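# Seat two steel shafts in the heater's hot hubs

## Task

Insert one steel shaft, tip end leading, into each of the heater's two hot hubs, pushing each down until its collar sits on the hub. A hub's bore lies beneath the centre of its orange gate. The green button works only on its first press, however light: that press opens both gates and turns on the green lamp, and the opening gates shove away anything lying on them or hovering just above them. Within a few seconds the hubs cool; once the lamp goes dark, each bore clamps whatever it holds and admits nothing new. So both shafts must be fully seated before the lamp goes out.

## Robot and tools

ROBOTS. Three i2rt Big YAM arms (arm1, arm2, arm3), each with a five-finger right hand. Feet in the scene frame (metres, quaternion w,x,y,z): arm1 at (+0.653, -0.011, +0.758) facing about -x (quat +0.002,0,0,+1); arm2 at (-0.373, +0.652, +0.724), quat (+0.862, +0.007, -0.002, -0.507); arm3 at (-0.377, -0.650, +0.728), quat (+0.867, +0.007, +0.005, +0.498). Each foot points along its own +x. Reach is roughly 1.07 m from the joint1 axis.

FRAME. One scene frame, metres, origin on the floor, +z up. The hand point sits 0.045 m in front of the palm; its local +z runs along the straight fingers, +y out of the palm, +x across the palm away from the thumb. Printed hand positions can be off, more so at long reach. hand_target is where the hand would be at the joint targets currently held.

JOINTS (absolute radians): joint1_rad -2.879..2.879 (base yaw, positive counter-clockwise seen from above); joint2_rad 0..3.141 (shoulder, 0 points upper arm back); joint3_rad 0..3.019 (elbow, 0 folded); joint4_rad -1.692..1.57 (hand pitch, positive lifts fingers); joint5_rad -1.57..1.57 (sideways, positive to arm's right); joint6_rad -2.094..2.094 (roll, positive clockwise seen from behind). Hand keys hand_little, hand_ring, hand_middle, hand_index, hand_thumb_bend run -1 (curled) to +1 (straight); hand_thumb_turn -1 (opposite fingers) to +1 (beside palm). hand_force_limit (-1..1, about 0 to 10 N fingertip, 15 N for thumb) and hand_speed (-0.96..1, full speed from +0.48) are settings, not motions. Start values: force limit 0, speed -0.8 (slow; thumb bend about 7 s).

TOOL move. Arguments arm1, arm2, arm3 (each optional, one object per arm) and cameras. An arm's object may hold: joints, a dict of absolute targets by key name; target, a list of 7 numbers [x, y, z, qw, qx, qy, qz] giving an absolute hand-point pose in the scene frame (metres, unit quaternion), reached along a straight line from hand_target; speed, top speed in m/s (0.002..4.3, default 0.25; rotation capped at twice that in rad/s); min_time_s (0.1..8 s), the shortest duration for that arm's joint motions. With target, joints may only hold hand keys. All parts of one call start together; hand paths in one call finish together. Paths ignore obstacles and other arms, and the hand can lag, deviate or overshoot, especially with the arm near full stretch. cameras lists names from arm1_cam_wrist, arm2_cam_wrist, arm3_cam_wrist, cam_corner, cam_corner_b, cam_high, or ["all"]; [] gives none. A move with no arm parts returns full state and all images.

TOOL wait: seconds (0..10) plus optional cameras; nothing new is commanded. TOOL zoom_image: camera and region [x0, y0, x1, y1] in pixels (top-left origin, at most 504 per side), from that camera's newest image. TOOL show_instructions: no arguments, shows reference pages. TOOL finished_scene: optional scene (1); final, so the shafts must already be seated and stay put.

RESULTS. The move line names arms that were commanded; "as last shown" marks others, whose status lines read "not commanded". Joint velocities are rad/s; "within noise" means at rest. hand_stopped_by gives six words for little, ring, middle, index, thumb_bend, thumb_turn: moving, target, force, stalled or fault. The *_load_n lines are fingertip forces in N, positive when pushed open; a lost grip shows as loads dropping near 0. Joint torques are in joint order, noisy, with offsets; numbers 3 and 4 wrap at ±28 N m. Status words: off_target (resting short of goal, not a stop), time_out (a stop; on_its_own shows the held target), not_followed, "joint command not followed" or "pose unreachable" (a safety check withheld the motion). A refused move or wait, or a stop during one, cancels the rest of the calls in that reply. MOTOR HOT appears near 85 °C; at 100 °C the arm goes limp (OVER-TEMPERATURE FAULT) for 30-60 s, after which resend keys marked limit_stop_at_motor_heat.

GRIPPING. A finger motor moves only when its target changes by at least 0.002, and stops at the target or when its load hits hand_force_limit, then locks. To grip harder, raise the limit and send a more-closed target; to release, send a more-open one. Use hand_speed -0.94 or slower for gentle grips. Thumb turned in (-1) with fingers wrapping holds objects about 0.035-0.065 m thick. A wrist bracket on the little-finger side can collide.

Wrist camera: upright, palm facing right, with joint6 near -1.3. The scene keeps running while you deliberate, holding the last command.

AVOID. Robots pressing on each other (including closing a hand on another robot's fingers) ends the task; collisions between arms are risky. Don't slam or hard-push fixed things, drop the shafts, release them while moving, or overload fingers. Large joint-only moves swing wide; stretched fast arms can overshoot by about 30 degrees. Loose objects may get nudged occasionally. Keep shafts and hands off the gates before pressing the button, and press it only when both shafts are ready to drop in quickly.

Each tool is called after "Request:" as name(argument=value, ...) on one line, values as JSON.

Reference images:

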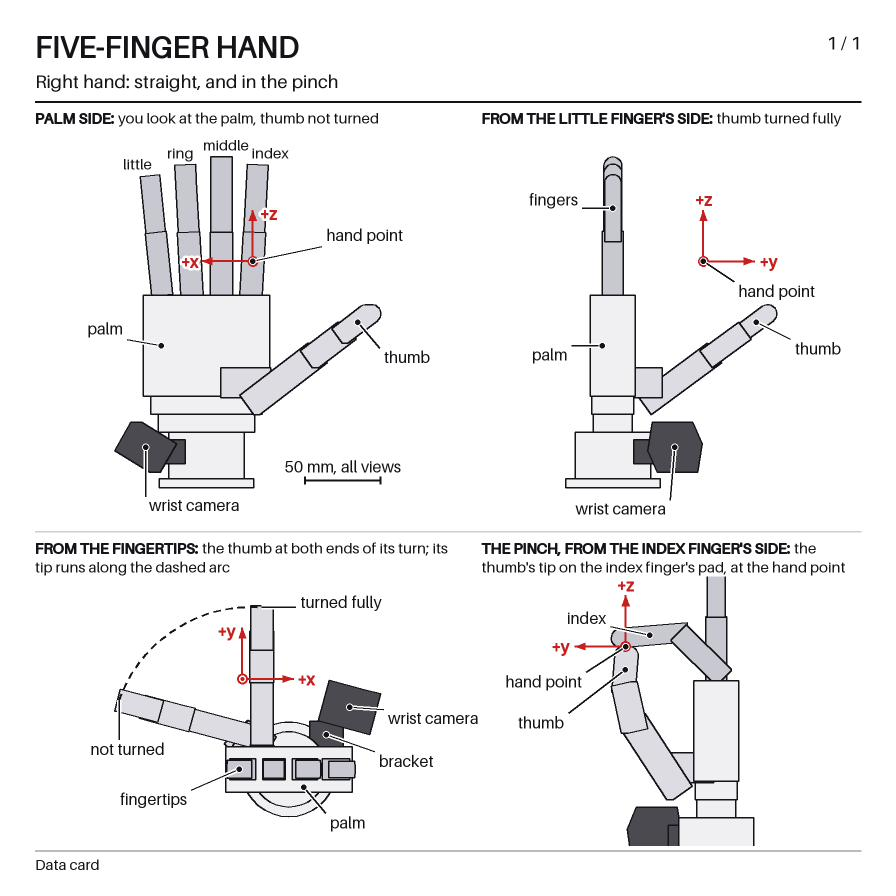

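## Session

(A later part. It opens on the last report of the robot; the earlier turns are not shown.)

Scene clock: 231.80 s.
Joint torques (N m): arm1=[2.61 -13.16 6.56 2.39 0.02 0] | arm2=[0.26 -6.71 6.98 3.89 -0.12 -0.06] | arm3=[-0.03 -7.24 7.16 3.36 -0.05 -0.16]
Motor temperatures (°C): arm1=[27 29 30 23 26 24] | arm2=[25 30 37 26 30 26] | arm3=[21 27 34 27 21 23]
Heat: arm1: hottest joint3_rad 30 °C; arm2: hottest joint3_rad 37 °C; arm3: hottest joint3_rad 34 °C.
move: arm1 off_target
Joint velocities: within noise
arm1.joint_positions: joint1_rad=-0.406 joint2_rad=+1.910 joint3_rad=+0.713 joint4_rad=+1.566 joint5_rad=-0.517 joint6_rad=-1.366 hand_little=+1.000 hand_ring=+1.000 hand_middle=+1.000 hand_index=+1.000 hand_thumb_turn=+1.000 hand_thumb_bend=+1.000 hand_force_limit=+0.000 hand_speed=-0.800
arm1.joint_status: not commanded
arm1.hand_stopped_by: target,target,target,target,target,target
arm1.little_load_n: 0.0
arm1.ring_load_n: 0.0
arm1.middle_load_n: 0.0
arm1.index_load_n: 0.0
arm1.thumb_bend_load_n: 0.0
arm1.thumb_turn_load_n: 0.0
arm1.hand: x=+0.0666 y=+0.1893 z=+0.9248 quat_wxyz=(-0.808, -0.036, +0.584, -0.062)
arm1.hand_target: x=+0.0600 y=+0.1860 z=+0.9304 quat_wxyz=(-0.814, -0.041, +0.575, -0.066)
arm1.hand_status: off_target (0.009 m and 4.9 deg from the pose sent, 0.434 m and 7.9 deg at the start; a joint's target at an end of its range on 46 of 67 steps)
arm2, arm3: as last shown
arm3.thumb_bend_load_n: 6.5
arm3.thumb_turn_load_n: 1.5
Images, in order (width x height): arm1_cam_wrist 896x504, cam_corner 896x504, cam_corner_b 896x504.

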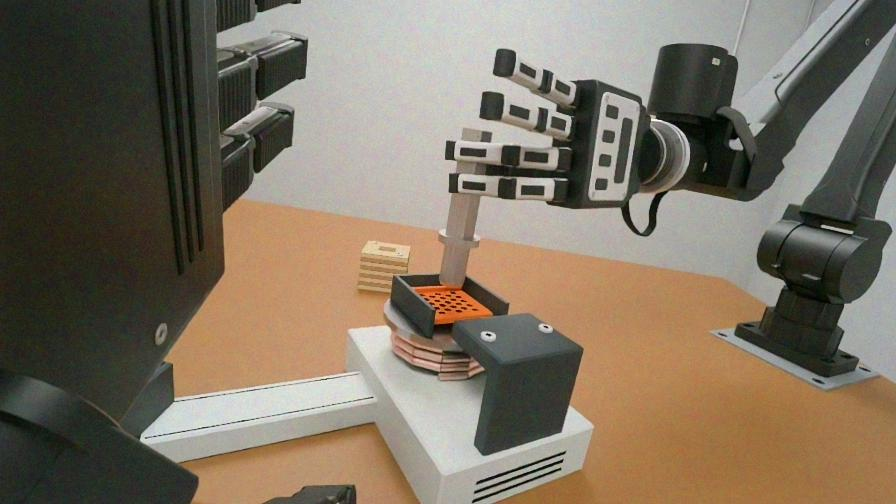

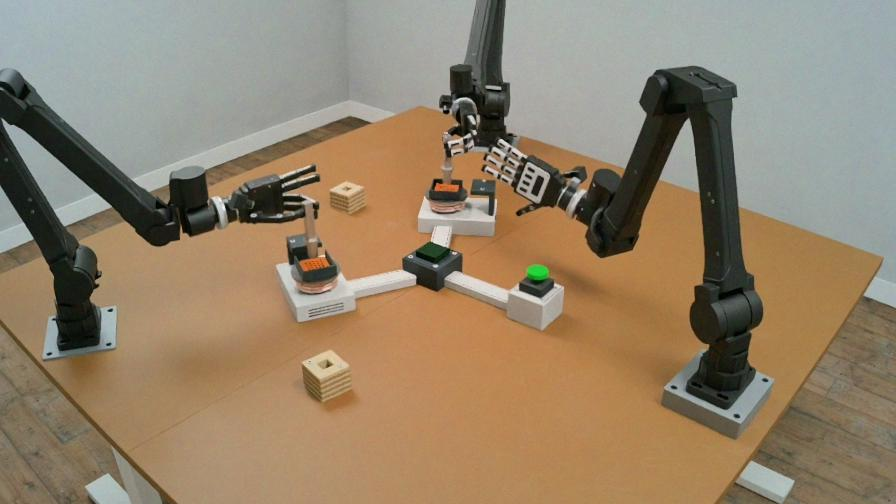

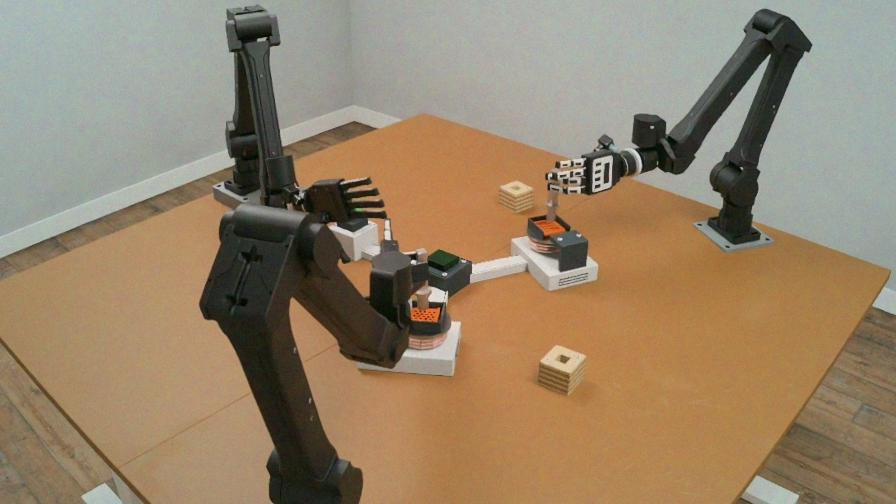

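Request:
move(arm3={"target": [-0.1203, -0.2313, 1.000, -0.4743, 0.5217, 0.4150, 0.5753], "speed": 0.12})

Request:
move(arm3={"target": [-0.1203, -0.2313, 0.949, -0.4743, 0.5217, 0.4150, 0.5753], "speed": 0.08}, cameras=["cam_high", "cam_corner", "cam_corner_b"])

Request:
zoom_image(camera="cam_corner", region=[280, 200, 350, 280])

Request:
zoom_image(camera="cam_corner_b", region=[525, 185, 575, 245])

Request:
zoom_image(camera="cam_high", region=[440, 130, 620, 260])

Scene clock: 233.87 s.
Joint torques (N m): arm1=[2.61 -13.04 6.52 2.39 0.03 -0.02] | arm2=[0.09 -6.48 6.83 3.79 -0.1 -0.11] | arm3=[-0.15 -6.71 12.97 2.22 -0.06 -0.18]
Motor temperatures (°C): arm1=[27 29 30 23 26 24] | arm2=[25 30 37 26 30 26] | arm3=[21 27 34 26 21 23]
Heat: arm1: hottest joint3_rad 30 °C; arm2: hottest joint3_rad 37 °C; arm3: hottest joint3_rad 34 °C.
move: arm3 off_target
Joint velocities: within noise
arm1, arm2: as last shown
arm1.joint_positions: joint1_rad=-0.406 joint2_rad=+1.910 joint3_rad=+0.713 joint4_rad=+1.566 joint5_rad=-0.517 joint6_rad=-1.365 hand_little=+1.000 hand_ring=+1.000 hand_middle=+1.000 hand_index=+1.000 hand_thumb_turn=+1.000 hand_thumb_bend=+1.000 hand_force_limit=+0.000 hand_speed=-0.800
arm3.joint_positions: joint1_rad=-0.037 joint2_rad=+1.072 joint3_rad=+0.368 joint4_rad=+0.715 joint5_rad=-0.349 joint6_rad=-1.506 hand_little=+1.000 hand_ring=+1.000 hand_middle=+0.050 hand_index=+0.035 hand_thumb_turn=-1.000 hand_thumb_bend=+0.002 hand_force_limit=+0.100 hand_speed=-0.920
arm3.joint_status: not commanded
arm3.hand_stopped_by: target,target,force,force,target,target
arm3.little_load_n: 0.0
arm3.ring_load_n: 0.0
arm3.middle_load_n: 4.0
arm3.index_load_n: 4.0
arm3.thumb_bend_load_n: 6.0
arm3.thumb_turn_load_n: 1.5
arm3.hand: x=-0.1324 y=-0.2502 z=+0.9438 quat_wxyz=(-0.468, +0.564, +0.418, +0.537)
arm3.hand_target: x=-0.1230 y=-0.2358 z=+1.0002 quat_wxyz=(-0.474, +0.522, +0.414, +0.576)
arm3.hand_status: off_target (0.061 m and 6.5 deg from the pose sent, 0.074 m and 4.2 deg at the start)
pictures: none

Scene clock: 235.17 s.
Joint torques (N m): arm1=[2.61 -13.1 6.52 2.4 0.03 -0.02] | arm2=[-0.21 -6.83 6.83 3.95 -0.07 -0.09] | arm3=[-0.21 -7.41 7.34 3.43 -0.06 -0.18]
Motor temperatures (°C): arm1=[27 29 30 23 26 24] | arm2=[25 30 37 26 30 26] | arm3=[21 27 34 26 21 23]
Heat: arm1: hottest joint3_rad 30 °C; arm2: hottest joint3_rad 37 °C; arm3: hottest joint3_rad 34 °C.
move: arm3 off_target
Joint velocities: within noise
arm1, arm2: as last shown
arm2.middle_load_n: 3.0
arm3.joint_positions: joint1_rad=-0.037 joint2_rad=+1.241 joint3_rad=+0.368 joint4_rad=+0.925 joint5_rad=-0.352 joint6_rad=-1.506 hand_little=+1.000 hand_ring=+1.000 hand_middle=+0.050 hand_index=+0.035 hand_thumb_turn=-1.000 hand_thumb_bend=+0.002 hand_force_limit=+0.100 hand_speed=-0.920
arm3.joint_status: not commanded
arm3.hand_stopped_by: target,target,force,force,target,target
arm3.little_load_n: 0.0
arm3.ring_load_n: 0.0
arm3.middle_load_n: 4.0
arm3.index_load_n: 4.0
arm3.thumb_bend_load_n: 6.0
arm3.thumb_turn_load_n: 1.5
arm3.hand: x=-0.1233 y=-0.2341 z=+0.9248 quat_wxyz=(-0.474, +0.549, +0.415, +0.550)
arm3.hand_target: x=-0.1205 y=-0.2318 z=+0.9490 quat_wxyz=(-0.474, +0.522, +0.415, +0.575)
arm3.hand_status: off_target (0.025 m and 4.3 deg from the pose sent, 0.023 m and 6.5 deg at the start)
pictures: cam_corner, cam_corner_b, cam_high
Images, in order (width x height): cam_corner 896x504, cam_corner_b 896x504, cam_high 896x504.

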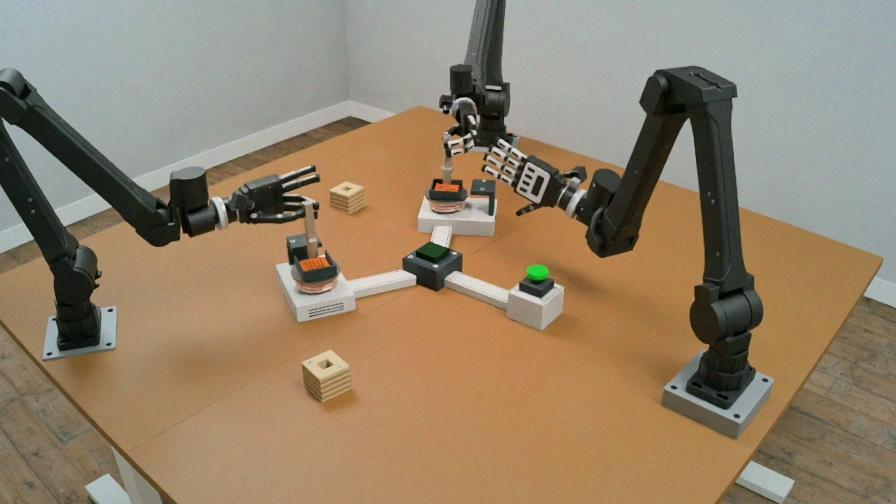

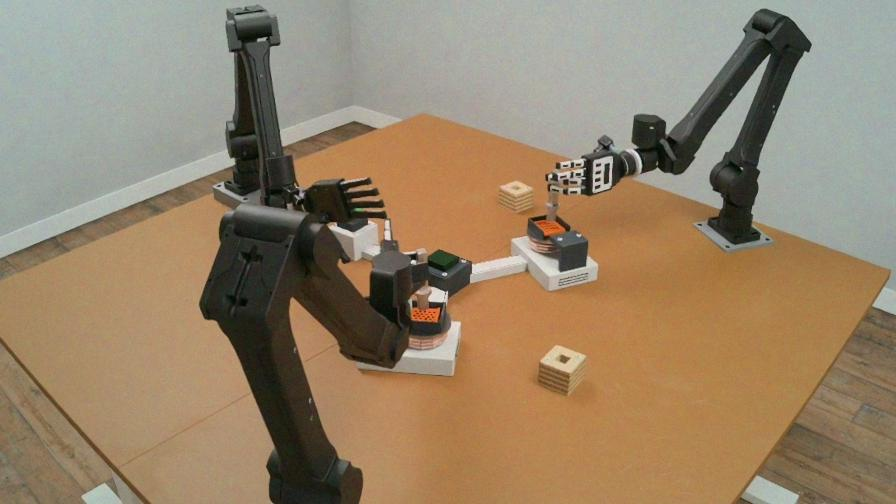

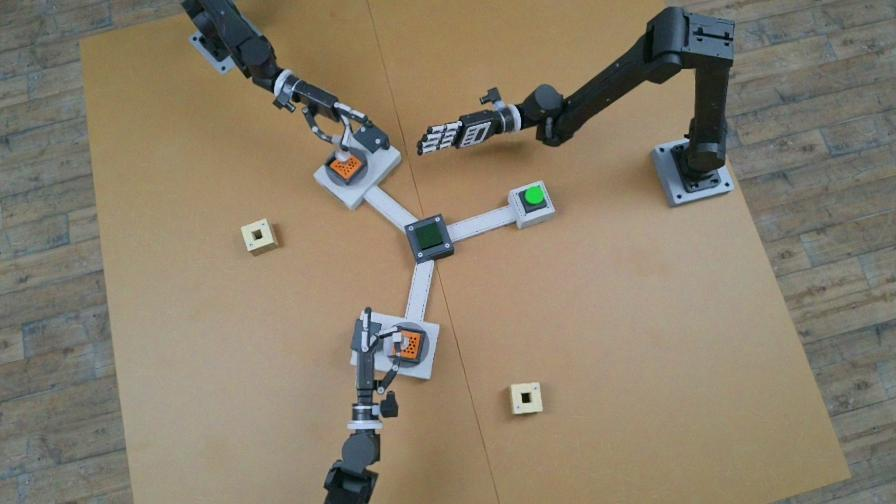

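Scaled by 6.300 from the camera's image (finer frame: 1280x720).

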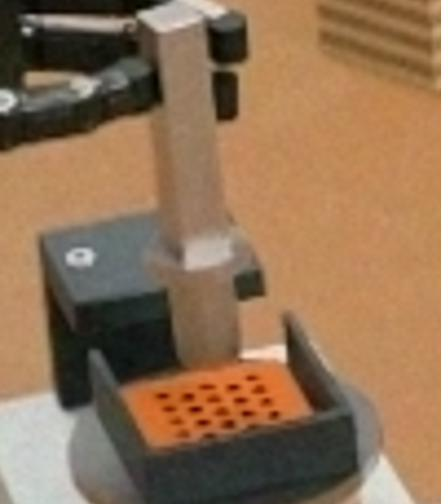

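Scaled by 8.400 from the camera's image (finer frame: 1280x720).

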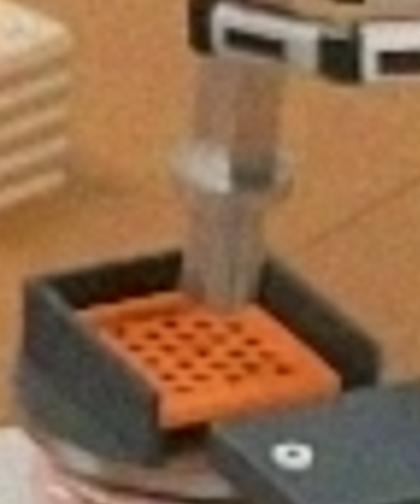

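Scaled by 2.800 from the camera's image (finer frame: 1280x720).

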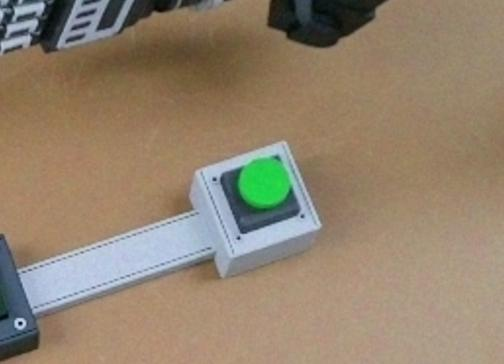

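Request:
move(arm3={"target": [-0.1120, -0.2313, 1.000, -0.4743, 0.5217, 0.4150, 0.5753], "speed": 0.12})

Request:
move(arm3={"target": [-0.1190, -0.2313, 0.949, -0.4743, 0.5217, 0.4150, 0.5753], "speed": 0.08}, cameras=["cam_corner", "cam_corner_b"])

Request:
zoom_image(camera="cam_corner", region=[280, 200, 350, 280])

Request:
zoom_image(camera="cam_corner_b", region=[525, 185, 575, 245])

Scene clock: 236.83 s.
Joint torques (N m): arm1=[2.61 -13.04 6.52 2.37 0.03 -0.02] | arm2=[-0.03 -6.53 6.87 3.96 -0.11 -0.08] | arm3=[-0.91 -6.01 12.89 2.24 -0.02 -0.17]
Motor temperatures (°C): arm1=[27 29 30 23 26 24] | arm2=[25 30 37 26 30 26] | arm3=[21 27 34 26 21 23]
Heat: arm1: hottest joint3_rad 30 °C; arm2: hottest joint3_rad 37 °C; arm3: hottest joint3_rad 34 °C.
move: arm3 off_target
Joint velocities: within noise
arm1, arm2: as last shown
arm3.joint_positions: joint1_rad=-0.045 joint2_rad=+1.086 joint3_rad=+0.377 joint4_rad=+0.721 joint5_rad=-0.373 joint6_rad=-1.506 hand_little=+1.000 hand_ring=+1.000 hand_middle=+0.050 hand_index=+0.035 hand_thumb_turn=-1.000 hand_thumb_bend=+0.002 hand_force_limit=+0.100 hand_speed=-0.920
arm3.joint_status: not commanded
arm3.hand_stopped_by: target,target,force,force,target,target
arm3.little_load_n: 0.0
arm3.ring_load_n: 0.0
arm3.middle_load_n: 4.0
arm3.index_load_n: 4.5
arm3.thumb_bend_load_n: 6.0
arm3.thumb_turn_load_n: 1.5
arm3.hand: x=-0.1312 y=-0.2465 z=+0.9444 quat_wxyz=(-0.472, +0.560, +0.423, +0.534)
arm3.hand_target: x=-0.1150 y=-0.2358 z=+1.0002 quat_wxyz=(-0.474, +0.522, +0.415, +0.576)
arm3.hand_status: off_target (0.061 m and 6.5 deg from the pose sent, 0.076 m and 4.3 deg at the start)
pictures: none

Scene clock: 238.13 s.
Joint torques (N m): arm1=[2.61 -13.1 6.52 2.4 0.03 -0.02] | arm2=[-0.09 -6.18 6.82 3.92 -0.11 -0.06] | arm3=[0.38 -7.36 6.98 3.44 0.09 -0.17]
Motor temperatures (°C): arm1=[27 29 30 23 26 24] | arm2=[25 30 37 26 30 26] | arm3=[21 27 34 26 21 23]
Heat: arm1: hottest joint3_rad 30 °C; arm2: hottest joint3_rad 37 °C; arm3: hottest joint3_rad 34 °C.
move: arm3 off_target
Joint velocities: within noise
arm1, arm2: as last shown
arm2.index_load_n: 3.5
arm3.joint_positions: joint1_rad=-0.045 joint2_rad=+1.244 joint3_rad=+0.377 joint4_rad=+0.925 joint5_rad=-0.360 joint6_rad=-1.506 hand_little=+1.000 hand_ring=+1.000 hand_middle=+0.050 hand_index=+0.035 hand_thumb_turn=-1.000 hand_thumb_bend=+0.002 hand_force_limit=+0.100 hand_speed=-0.920
arm3.joint_status: not commanded
arm3.hand_stopped_by: target,target,force,force,target,target
arm3.little_load_n: 0.0
arm3.ring_load_n: 0.0
arm3.middle_load_n: 4.0
arm3.index_load_n: 4.0
arm3.thumb_bend_load_n: 6.0
arm3.thumb_turn_load_n: 1.0
arm3.hand: x=-0.1197 y=-0.2328 z=+0.9286 quat_wxyz=(-0.474, +0.546, +0.414, +0.552)
arm3.hand_target: x=-0.1192 y=-0.2316 z=+0.9489 quat_wxyz=(-0.474, +0.522, +0.415, +0.575)
arm3.hand_status: off_target (0.021 m and 3.9 deg from the pose sent, 0.020 m and 6.5 deg at the start)
Images, in order (width x height): cam_corner 896x504, cam_corner_b 896x504.

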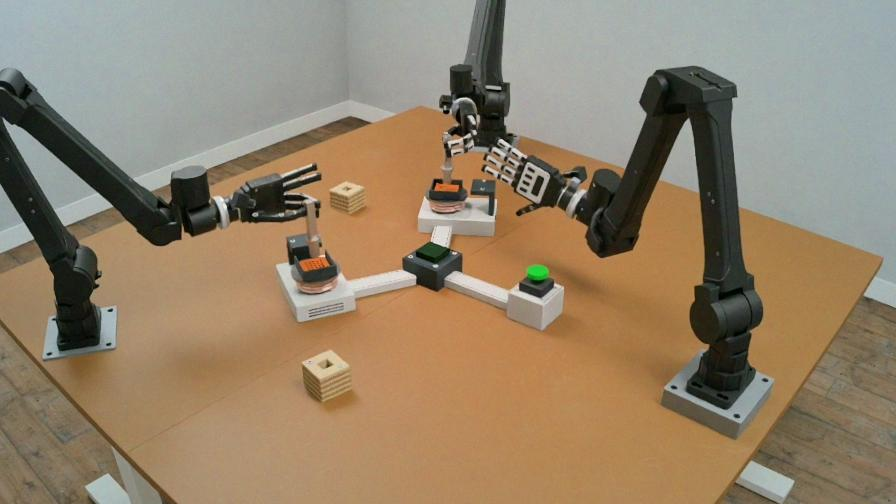

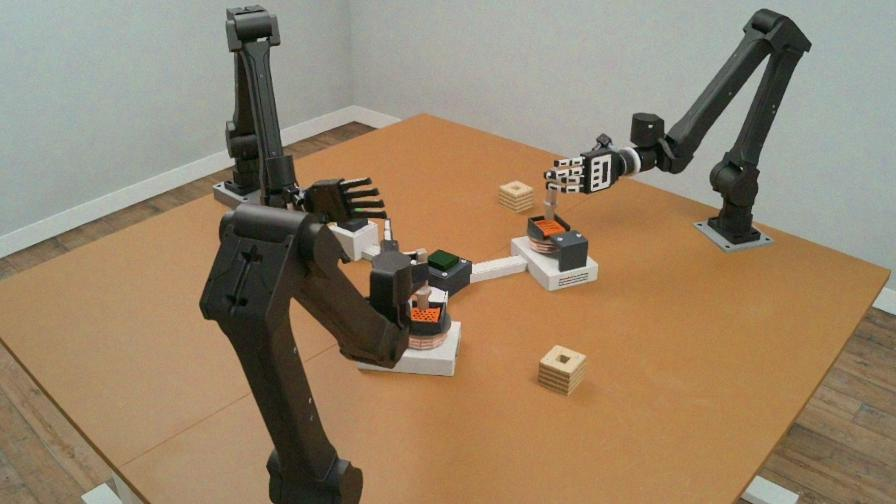

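Scaled by 6.300 from the camera's image (finer frame: 1280x720).

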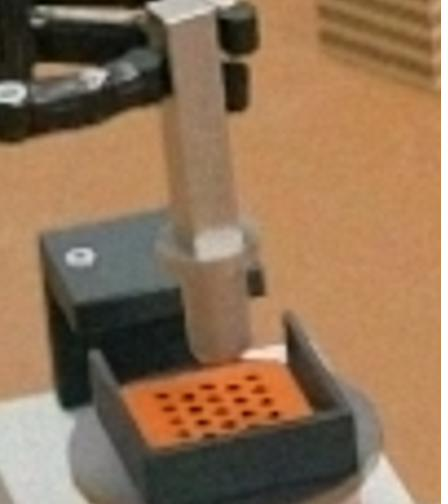

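Scaled by 8.400 from the camera's image (finer frame: 1280x720).

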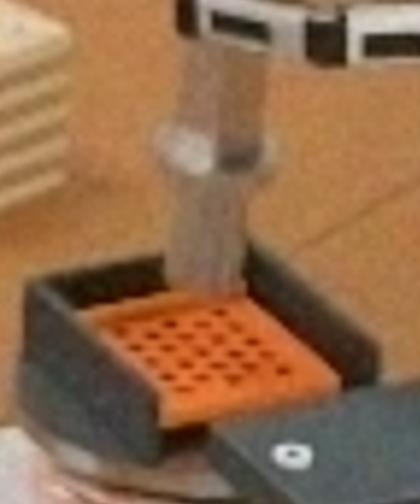

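Request:
move(arm3={"target": [-0.1190, -0.2331, 0.939, -0.4743, 0.5217, 0.4150, 0.5753], "speed": 0.08}, arm2={"target": [-0.1567, 0.1826, 0.930, 0.2791, 0.6250, -0.2615, 0.6805], "speed": 0.08}, arm1={"target": [0.105, -0.244, 0.93, -0.7906, -0.0504, 0.6067, -0.0657], "speed": 0.3}, cameras=["arm1_cam_wrist", "cam_corner", "cam_corner_b"])

Request:
zoom_image(camera="arm1_cam_wrist", region=[400, 210, 500, 330])

Request:
zoom_image(camera="cam_corner", region=[280, 200, 350, 280])

Request:
zoom_image(camera="cam_corner_b", region=[525, 185, 575, 245])

Request:
zoom_image(camera="cam_corner", region=[430, 150, 480, 210])

Request:
zoom_image(camera="cam_corner_b", region=[390, 270, 460, 350])

Scene clock: 241.27 s.
Joint torques (N m): arm1=[1.32 -12.69 7.21 1.25 -0.07 -0.18] | arm2=[-0.38 -6.59 6.26 3.97 -0.11 -0.1] | arm3=[0.09 -6.48 6.89 3.3 -0.1 -0.16]
Motor temperatures (°C): arm1=[27 29 29 23 26 24] | arm2=[25 30 37 26 30 26] | arm3=[21 27 34 26 21 23]
Heat: arm1: hottest joint2_rad 29 °C; arm2: hottest joint3_rad 37 °C; arm3: hottest joint3_rad 34 °C.
move: arm1 done; arm2 off_target; arm3 off_target
Joint velocities: within noise
arm1.joint_positions: joint1_rad=+0.659 joint2_rad=+1.844 joint3_rad=+0.719 joint4_rad=+1.421 joint5_rad=+0.462 joint6_rad=-1.695 hand_little=+1.000 hand_ring=+1.000 hand_middle=+1.000 hand_index=+1.000 hand_thumb_turn=+1.000 hand_thumb_bend=+1.000 hand_force_limit=+0.000 hand_speed=-0.800
arm1.joint_status: not commanded
arm1.hand_stopped_by: target,target,target,target,target,target
arm1.little_load_n: 0.0
arm1.ring_load_n: 0.0
arm1.middle_load_n: 0.0
arm1.index_load_n: 0.0
arm1.thumb_bend_load_n: 0.0
arm1.thumb_turn_load_n: 0.0
arm1.hand: x=+0.1126 y=-0.2448 z=+0.9315 quat_wxyz=(-0.791, -0.050, +0.606, -0.074)
arm1.hand_target: x=+0.1052 y=-0.2440 z=+0.9301 quat_wxyz=(-0.791, -0.051, +0.607, -0.066)
arm1.hand_status: done (0.008 m and 0.9 deg from the pose sent, 0.435 m and 3.7 deg at the start; a joint's target at an end of its range on 2 of 64 steps)
arm2.joint_positions: joint1_rad=-0.091 joint2_rad=+1.340 joint3_rad=+0.426 joint4_rad=+0.933 joint5_rad=-0.374 joint6_rad=-1.541 hand_little=+1.000 hand_ring=+1.000 hand_middle=+0.027 hand_index=+0.027 hand_thumb_turn=-1.000 hand_thumb_bend=+0.002 hand_force_limit=+0.100 hand_speed=-0.920
arm2.joint_status: not commanded
arm2.hand_stopped_by: target,target,force,force,target,target
arm2.little_load_n: 0.0
arm2.ring_load_n: 0.0
arm2.middle_load_n: 2.5
arm2.index_load_n: 4.0
arm2.thumb_bend_load_n: 3.5
arm2.thumb_turn_load_n: 0.5
arm2.hand: x=-0.1539 y=+0.1883 z=+0.9065 quat_wxyz=(+0.259, +0.643, -0.279, +0.665)
arm2.hand_target: x=-0.1569 y=+0.1831 z=+0.9299 quat_wxyz=(+0.279, +0.625, -0.262, +0.680)
arm2.hand_status: off_target (0.024 m and 4.1 deg from the pose sent, 0.020 m and 4.7 deg at the start)
arm3.joint_positions: joint1_rad=-0.045 joint2_rad=+1.272 joint3_rad=+0.360 joint4_rad=+0.973 joint5_rad=-0.361 joint6_rad=-1.506 hand_little=+1.000 hand_ring=+1.000 hand_middle=+0.050 hand_index=+0.035 hand_thumb_turn=-1.000 hand_thumb_bend=+0.002 hand_force_limit=+0.100 hand_speed=-0.920
arm3.joint_status: not commanded
arm3.hand_stopped_by: target,target,force,force,target,target
arm3.little_load_n: 0.0
arm3.ring_load_n: -0.5
arm3.middle_load_n: 4.0
arm3.index_load_n: 4.0
arm3.thumb_bend_load_n: 6.0
arm3.thumb_turn_load_n: 1.5
arm3.hand: x=-0.1212 y=-0.2349 z=+0.9199 quat_wxyz=(-0.475, +0.545, +0.414, +0.553)
arm3.hand_target: x=-0.1193 y=-0.2334 z=+0.9388 quat_wxyz=(-0.474, +0.522, +0.415, +0.575)
arm3.hand_status: off_target (0.019 m and 3.7 deg from the pose sent, 0.011 m and 3.9 deg at the start)
Images, in order (width x height): arm1_cam_wrist 896x504, cam_corner 896x504, cam_corner_b 896x504.

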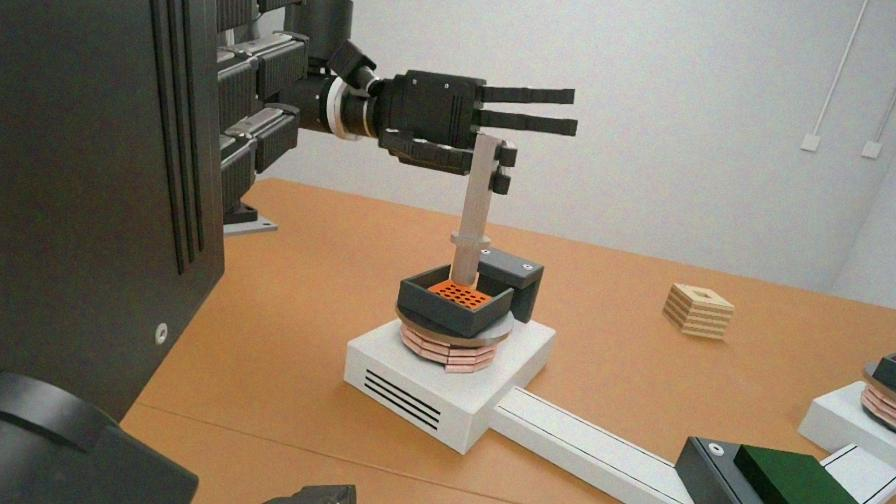

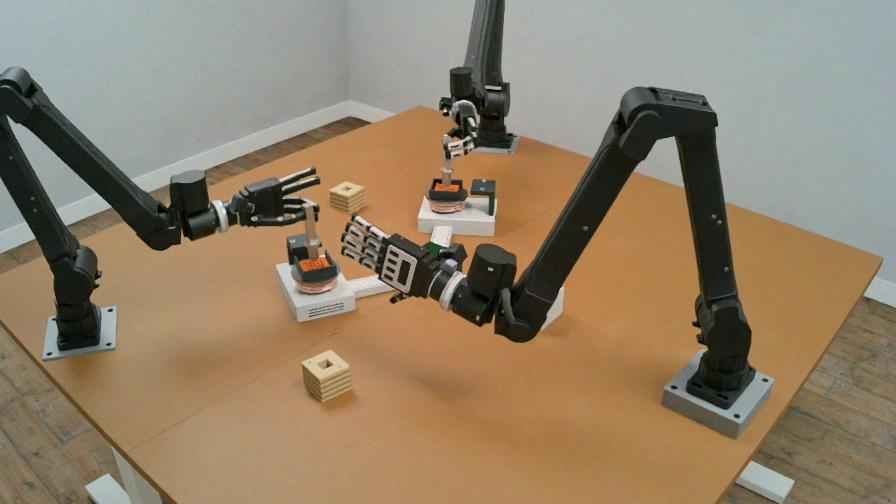

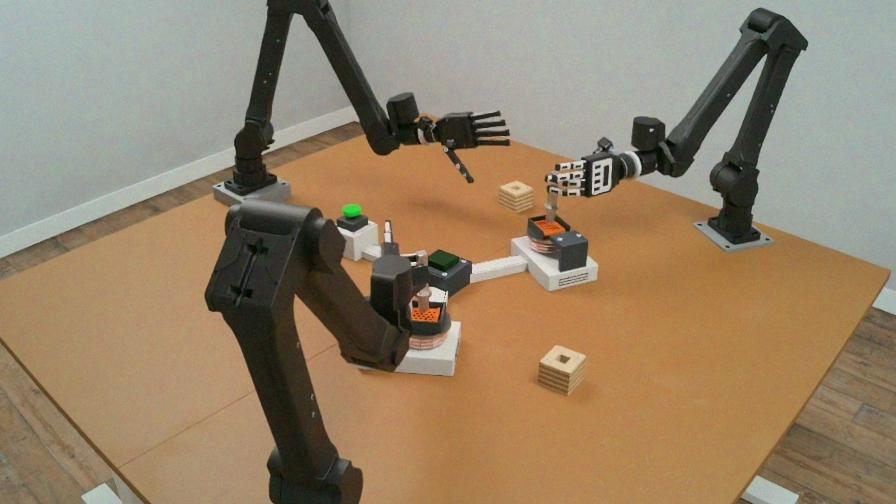

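Scaled by 4.200 from the camera's image (finer frame: 1280x720).

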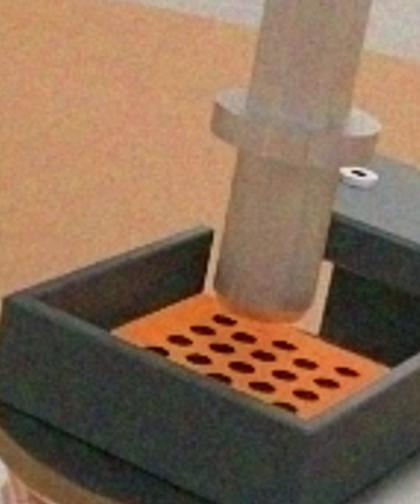

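Scaled by 6.300 from the camera's image (finer frame: 1280x720).

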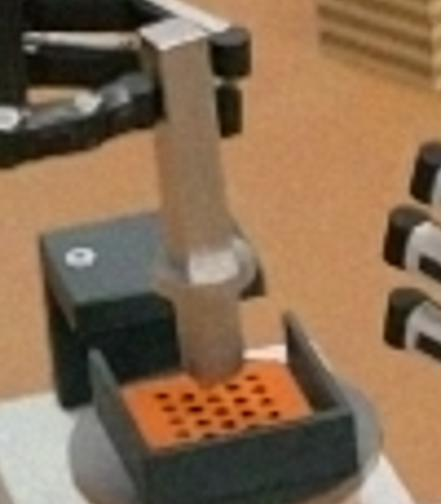

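Scaled by 8.400 from the camera's image (finer frame: 1280x720).

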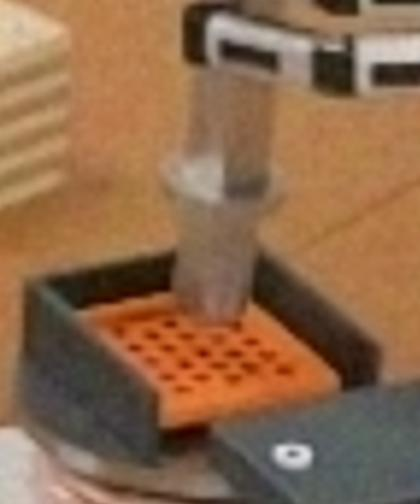

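Scaled by 8.400 from the camera's image (finer frame: 1280x720).

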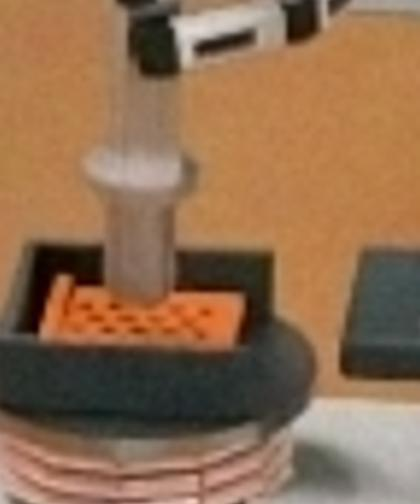

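Scaled by 6.300 from the camera's image (finer frame: 1280x720).

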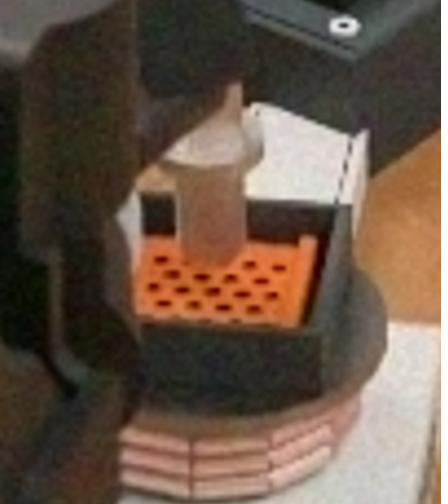

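Request:
move(arm1={"target": [0.27, 0.05, 0.99, 0.0, 0.0, 1.0, 0.0], "speed": 0.4, "joints": {"hand_little": -1, "hand_ring": -1, "hand_middle": -1, "hand_index": -1, "hand_speed": -0.3}}, arm3={"target": [-0.1180, -0.2325, 1.000, -0.4743, 0.5217, 0.4150, 0.5753], "speed": 0.12}, arm2={"target": [-0.1567, 0.1822, 0.985, 0.2791, 0.6250, -0.2615, 0.6805], "speed": 0.12}, cameras=["arm1_cam_wrist", "cam_corner", "cam_high"])

Scene clock: 246.77 s.
Joint torques (N m): arm1=[1.73 -10.64 12.55 -0.65 0 -0.14] | arm2=[0.03 -6.65 11.4 2.44 -0.04 -0.08] | arm3=[0.38 -7.94 13.34 2.37 0.03 -0.13]
Motor temperatures (°C): arm1=[27 29 30 23 26 24] | arm2=[25 30 36 26 30 26] | arm3=[21 27 34 26 21 23]
Heat: arm1: hottest joint3_rad 30 °C; arm2: hottest joint3_rad 36 °C; arm3: hottest joint3_rad 34 °C.
move: arm1 off_target; arm2 off_target; arm3 off_target
Joint velocities: within noise
arm1.joint_positions: joint1_rad=+0.006 joint2_rad=+1.412 joint3_rad=+1.338 joint4_rad=-1.522 joint5_rad=-0.001 joint6_rad=-1.562 hand_little=-1.000 hand_ring=-1.000 hand_middle=-1.000 hand_index=-1.000 hand_thumb_turn=+1.000 hand_thumb_bend=+1.000 hand_force_limit=+0.000 hand_speed=-0.300
arm1.joint_status: all done
arm1.hand_stopped_by: target,target,target,target,target,target
arm1.little_load_n: 0.0
arm1.ring_load_n: 0.0
arm1.middle_load_n: 0.0
arm1.index_load_n: 0.0
arm1.thumb_bend_load_n: 0.0
arm1.thumb_turn_load_n: 0.0
arm1.hand: x=+0.2811 y=+0.0483 z=+0.9773 quat_wxyz=(+0.013, +0.003, +1.000, +0.000)
arm1.hand_target: x=+0.2705 y=+0.0500 z=+0.9898 quat_wxyz=(+0.000, +0.000, +1.000, +0.000)
arm1.hand_status: off_target (0.017 m and 1.5 deg from the pose sent, 0.339 m and 105.4 deg at the start)
arm2.joint_positions: joint1_rad=-0.091 joint2_rad=+1.182 joint3_rad=+0.426 joint4_rad=+0.734 joint5_rad=-0.374 joint6_rad=-1.541 hand_little=+1.000 hand_ring=+1.000 hand_middle=+0.027 hand_index=+0.027 hand_thumb_turn=-1.000 hand_thumb_bend=+0.002 hand_force_limit=+0.100 hand_speed=-0.920
arm2.joint_status: not commanded
arm2.hand_stopped_by: target,target,force,force,target,target
arm2.little_load_n: 0.0
arm2.ring_load_n: 0.0
arm2.middle_load_n: 3.0
arm2.index_load_n: 3.5
arm2.thumb_bend_load_n: 3.5
arm2.thumb_turn_load_n: 0.5
arm2.hand: x=-0.1609 y=+0.2035 z=+0.9278 quat_wxyz=(+0.249, +0.653, -0.289, +0.654)
arm2.hand_target: x=-0.1586 y=+0.1865 z=+0.9851 quat_wxyz=(+0.279, +0.625, -0.262, +0.680)
arm2.hand_status: off_target (0.061 m and 6.4 deg from the pose sent, 0.079 m and 4.1 deg at the start)
arm3.joint_positions: joint1_rad=-0.045 joint2_rad=+1.076 joint3_rad=+0.360 joint4_rad=+0.714 joint5_rad=-0.361 joint6_rad=-1.506 hand_little=+1.000 hand_ring=+1.000 hand_middle=+0.050 hand_index=+0.035 hand_thumb_turn=-1.000 hand_thumb_bend=+0.002 hand_force_limit=+0.100 hand_speed=-0.920
arm3.joint_status: not commanded
arm3.hand_stopped_by: target,target,force,force,target,target
arm3.little_load_n: 0.0
arm3.ring_load_n: 0.0
arm3.middle_load_n: 4.0
arm3.index_load_n: 4.5
arm3.thumb_bend_load_n: 6.0
arm3.thumb_turn_load_n: 1.5
arm3.hand: x=-0.1323 y=-0.2525 z=+0.9376 quat_wxyz=(-0.467, +0.567, +0.421, +0.532)
arm3.hand_target: x=-0.1213 y=-0.2377 z=+1.0000 quat_wxyz=(-0.474, +0.522, +0.414, +0.575)
arm3.hand_status: off_target (0.067 m and 7.2 deg from the pose sent, 0.080 m and 3.7 deg at the start)
Images, in order (width x height): arm1_cam_wrist 896x504, cam_corner 896x504, cam_high 896x504.

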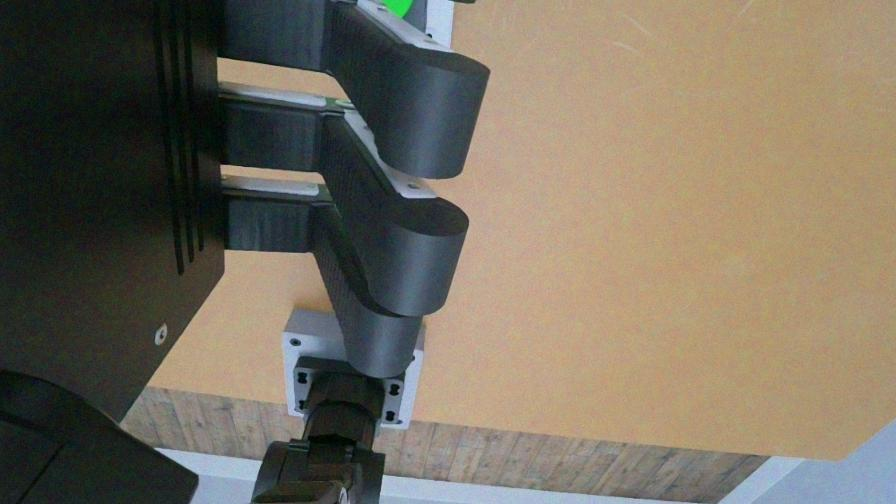

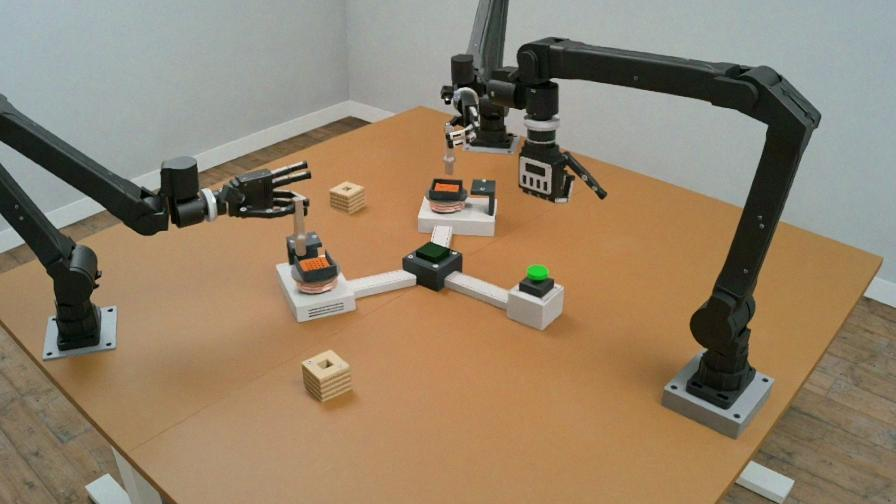

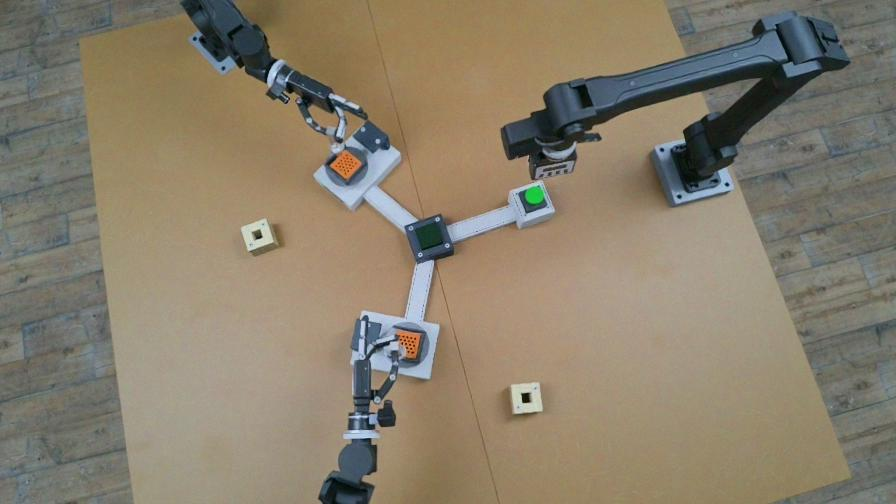

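Request:
zoom_image(camera="cam_high", region=[480, 80, 640, 240])

Request:
zoom_image(camera="cam_corner", region=[460, 80, 640, 340])

Scaled by 3.150 from the camera's image (finer frame: 1280x720).

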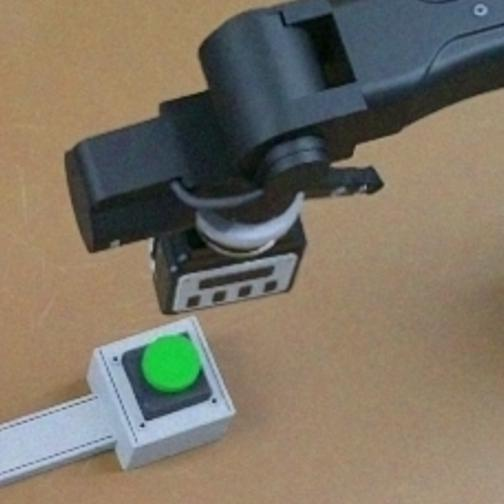

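Scaled by 1.938 from the camera's image (finer frame: 1280x720).

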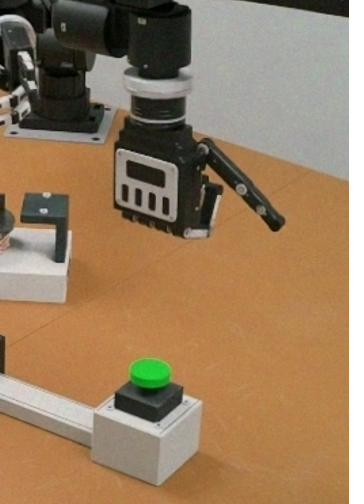

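Request:
move(arm1={"target": [0.248, 0.002, 0.90, 0.0, 0.0, 1.0, 0.0], "speed": 0.25}, arm3={"target": [-0.1185, -0.2325, 0.950, -0.4743, 0.5217, 0.4150, 0.5753], "speed": 0.08}, arm2={"target": [-0.1567, 0.1828, 0.942, 0.2791, 0.6250, -0.2615, 0.6805], "speed": 0.08}, cameras=["cam_corner_b", "cam_corner", "cam_high"])

Request:
zoom_image(camera="cam_high", region=[480, 80, 640, 240])

Request:
zoom_image(camera="cam_corner", region=[460, 80, 640, 340])

Request:
zoom_image(camera="cam_corner_b", region=[280, 120, 440, 300])

Scene clock: 249.13 s.
Joint torques (N m): arm1=[2.43 -12.45 9.14 0.29 -0.03 -0.01] | arm2=[-0.15 -6.95 7.31 3.9 -0.1 -0.11] | arm3=[-0.03 -7.71 7.82 3.22 -0.08 -0.23]
Motor temperatures (°C): arm1=[27 29 30 23 26 24] | arm2=[25 30 36 26 30 26] | arm3=[21 27 34 26 21 23]
Heat: arm1: hottest joint3_rad 30 °C; arm2: hottest joint3_rad 36 °C; arm3: hottest joint3_rad 34 °C.
move: arm1 done; arm2 off_target; arm3 off_target
Joint velocities: within noise
arm1.joint_positions: joint1_rad=+0.107 joint2_rad=+1.518 joint3_rad=+1.245 joint4_rad=-1.312 joint5_rad=-0.001 joint6_rad=-1.471 hand_little=-1.000 hand_ring=-1.000 hand_middle=-1.000 hand_index=-1.000 hand_thumb_turn=+1.000 hand_thumb_bend=+1.000 hand_force_limit=+0.000 hand_speed=-0.300
arm1.joint_status: not commanded
arm1.hand_stopped_by: target,target,target,target,target,target
arm1.little_load_n: 0.0
arm1.ring_load_n: 0.0
arm1.middle_load_n: 0.0
arm1.index_load_n: 0.0
arm1.thumb_bend_load_n: 0.0
arm1.thumb_turn_load_n: 0.0
arm1.hand: x=+0.2523 y=+0.0052 z=+0.8992 quat_wxyz=(+0.007, -0.002, +1.000, +0.001)
arm1.hand_target: x=+0.2480 y=+0.0020 z=+0.9000 quat_wxyz=(+0.000, +0.000, +1.000, +0.000)
arm1.hand_status: done (0.005 m and 0.9 deg from the pose sent, 0.096 m and 1.5 deg at the start)
arm2.joint_positions: joint1_rad=-0.091 joint2_rad=+1.303 joint3_rad=+0.426 joint4_rad=+0.879 joint5_rad=-0.374 joint6_rad=-1.541 hand_little=+1.000 hand_ring=+1.000 hand_middle=+0.027 hand_index=+0.027 hand_thumb_turn=-1.000 hand_thumb_bend=+0.002 hand_force_limit=+0.100 hand_speed=-0.920
arm2.joint_status: not commanded
arm2.hand_stopped_by: target,target,force,force,target,target
arm2.little_load_n: 0.0
arm2.ring_load_n: 0.0
arm2.middle_load_n: 3.0
arm2.index_load_n: 4.0
arm2.thumb_bend_load_n: 3.5
arm2.thumb_turn_load_n: 0.5
arm2.hand: x=-0.1554 y=+0.1917 z=+0.9101 quat_wxyz=(+0.255, +0.647, -0.282, +0.661)
arm2.hand_target: x=-0.1571 y=+0.1838 z=+0.9417 quat_wxyz=(+0.279, +0.625, -0.262, +0.680)
arm2.hand_status: off_target (0.033 m and 5.0 deg from the pose sent, 0.025 m and 6.4 deg at the start)
arm3.joint_positions: joint1_rad=-0.045 joint2_rad=+1.237 joint3_rad=+0.360 joint4_rad=+0.920 joint5_rad=-0.360 joint6_rad=-1.506 hand_little=+1.000 hand_ring=+1.000 hand_middle=+0.050 hand_index=+0.035 hand_thumb_turn=-1.000 hand_thumb_bend=+0.002 hand_force_limit=+0.100 hand_speed=-0.920
arm3.joint_status: not commanded
arm3.hand_stopped_by: target,target,force,force,target,target
arm3.little_load_n: 0.0
arm3.ring_load_n: 0.0
arm3.middle_load_n: 4.0
arm3.index_load_n: 4.0
arm3.thumb_bend_load_n: 6.0
arm3.thumb_turn_load_n: 1.5
arm3.hand: x=-0.1229 y=-0.2377 z=+0.9216 quat_wxyz=(-0.472, +0.552, +0.416, +0.547)
arm3.hand_target: x=-0.1190 y=-0.2333 z=+0.9496 quat_wxyz=(-0.474, +0.522, +0.415, +0.575)
arm3.hand_status: off_target (0.029 m and 4.7 deg from the pose sent, 0.027 m and 7.2 deg at the start)
pictures: cam_corner, cam_corner_b, cam_high
Images, in order (width x height): cam_corner 896x504, cam_corner_b 896x504, cam_high 896x504.

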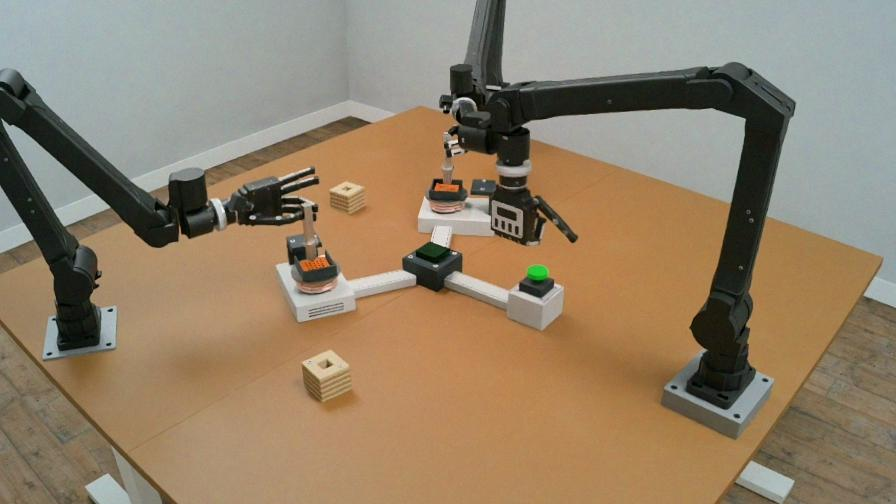

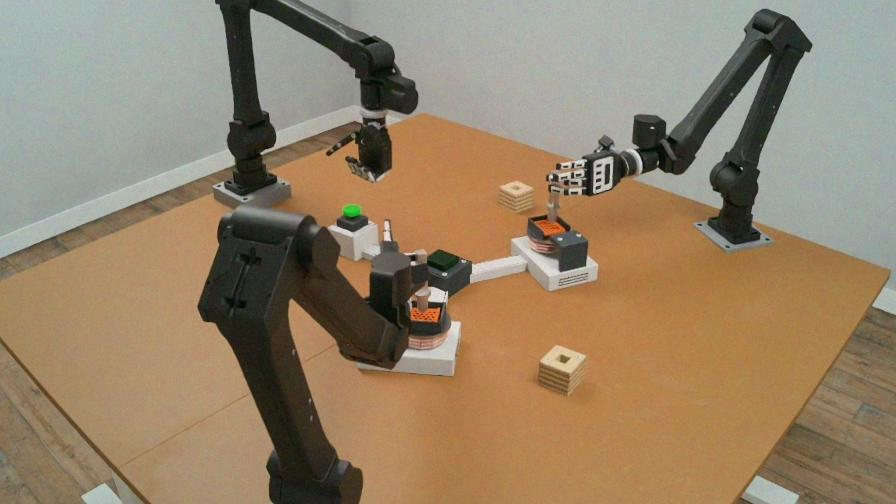

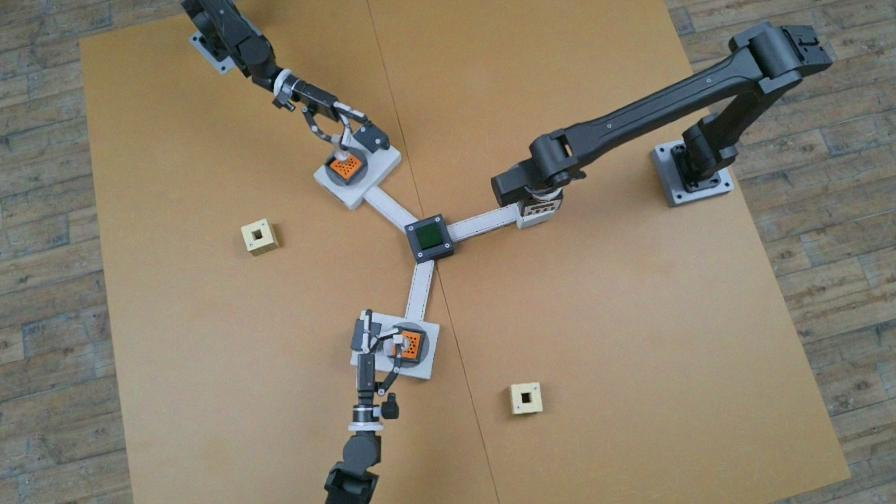

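Scaled by 3.150 from the camera's image (finer frame: 1280x720).

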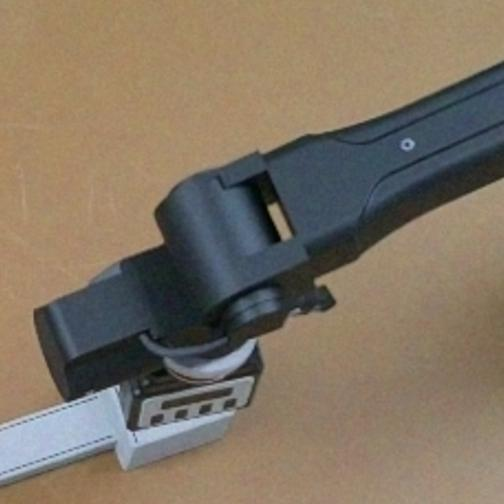

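Scaled by 1.938 from the camera's image (finer frame: 1280x720).

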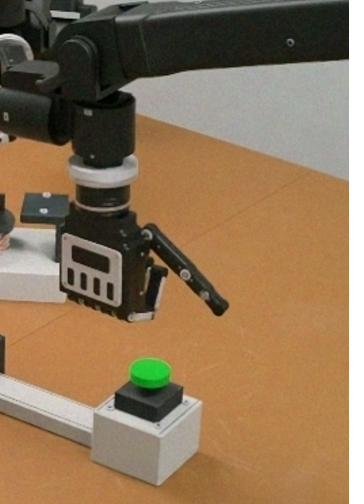

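Scaled by 2.800 from the camera's image (finer frame: 1280x720).

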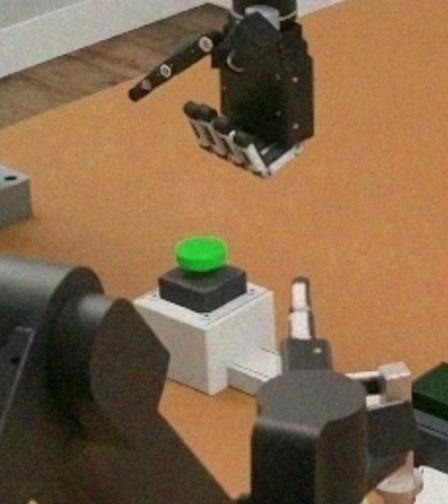

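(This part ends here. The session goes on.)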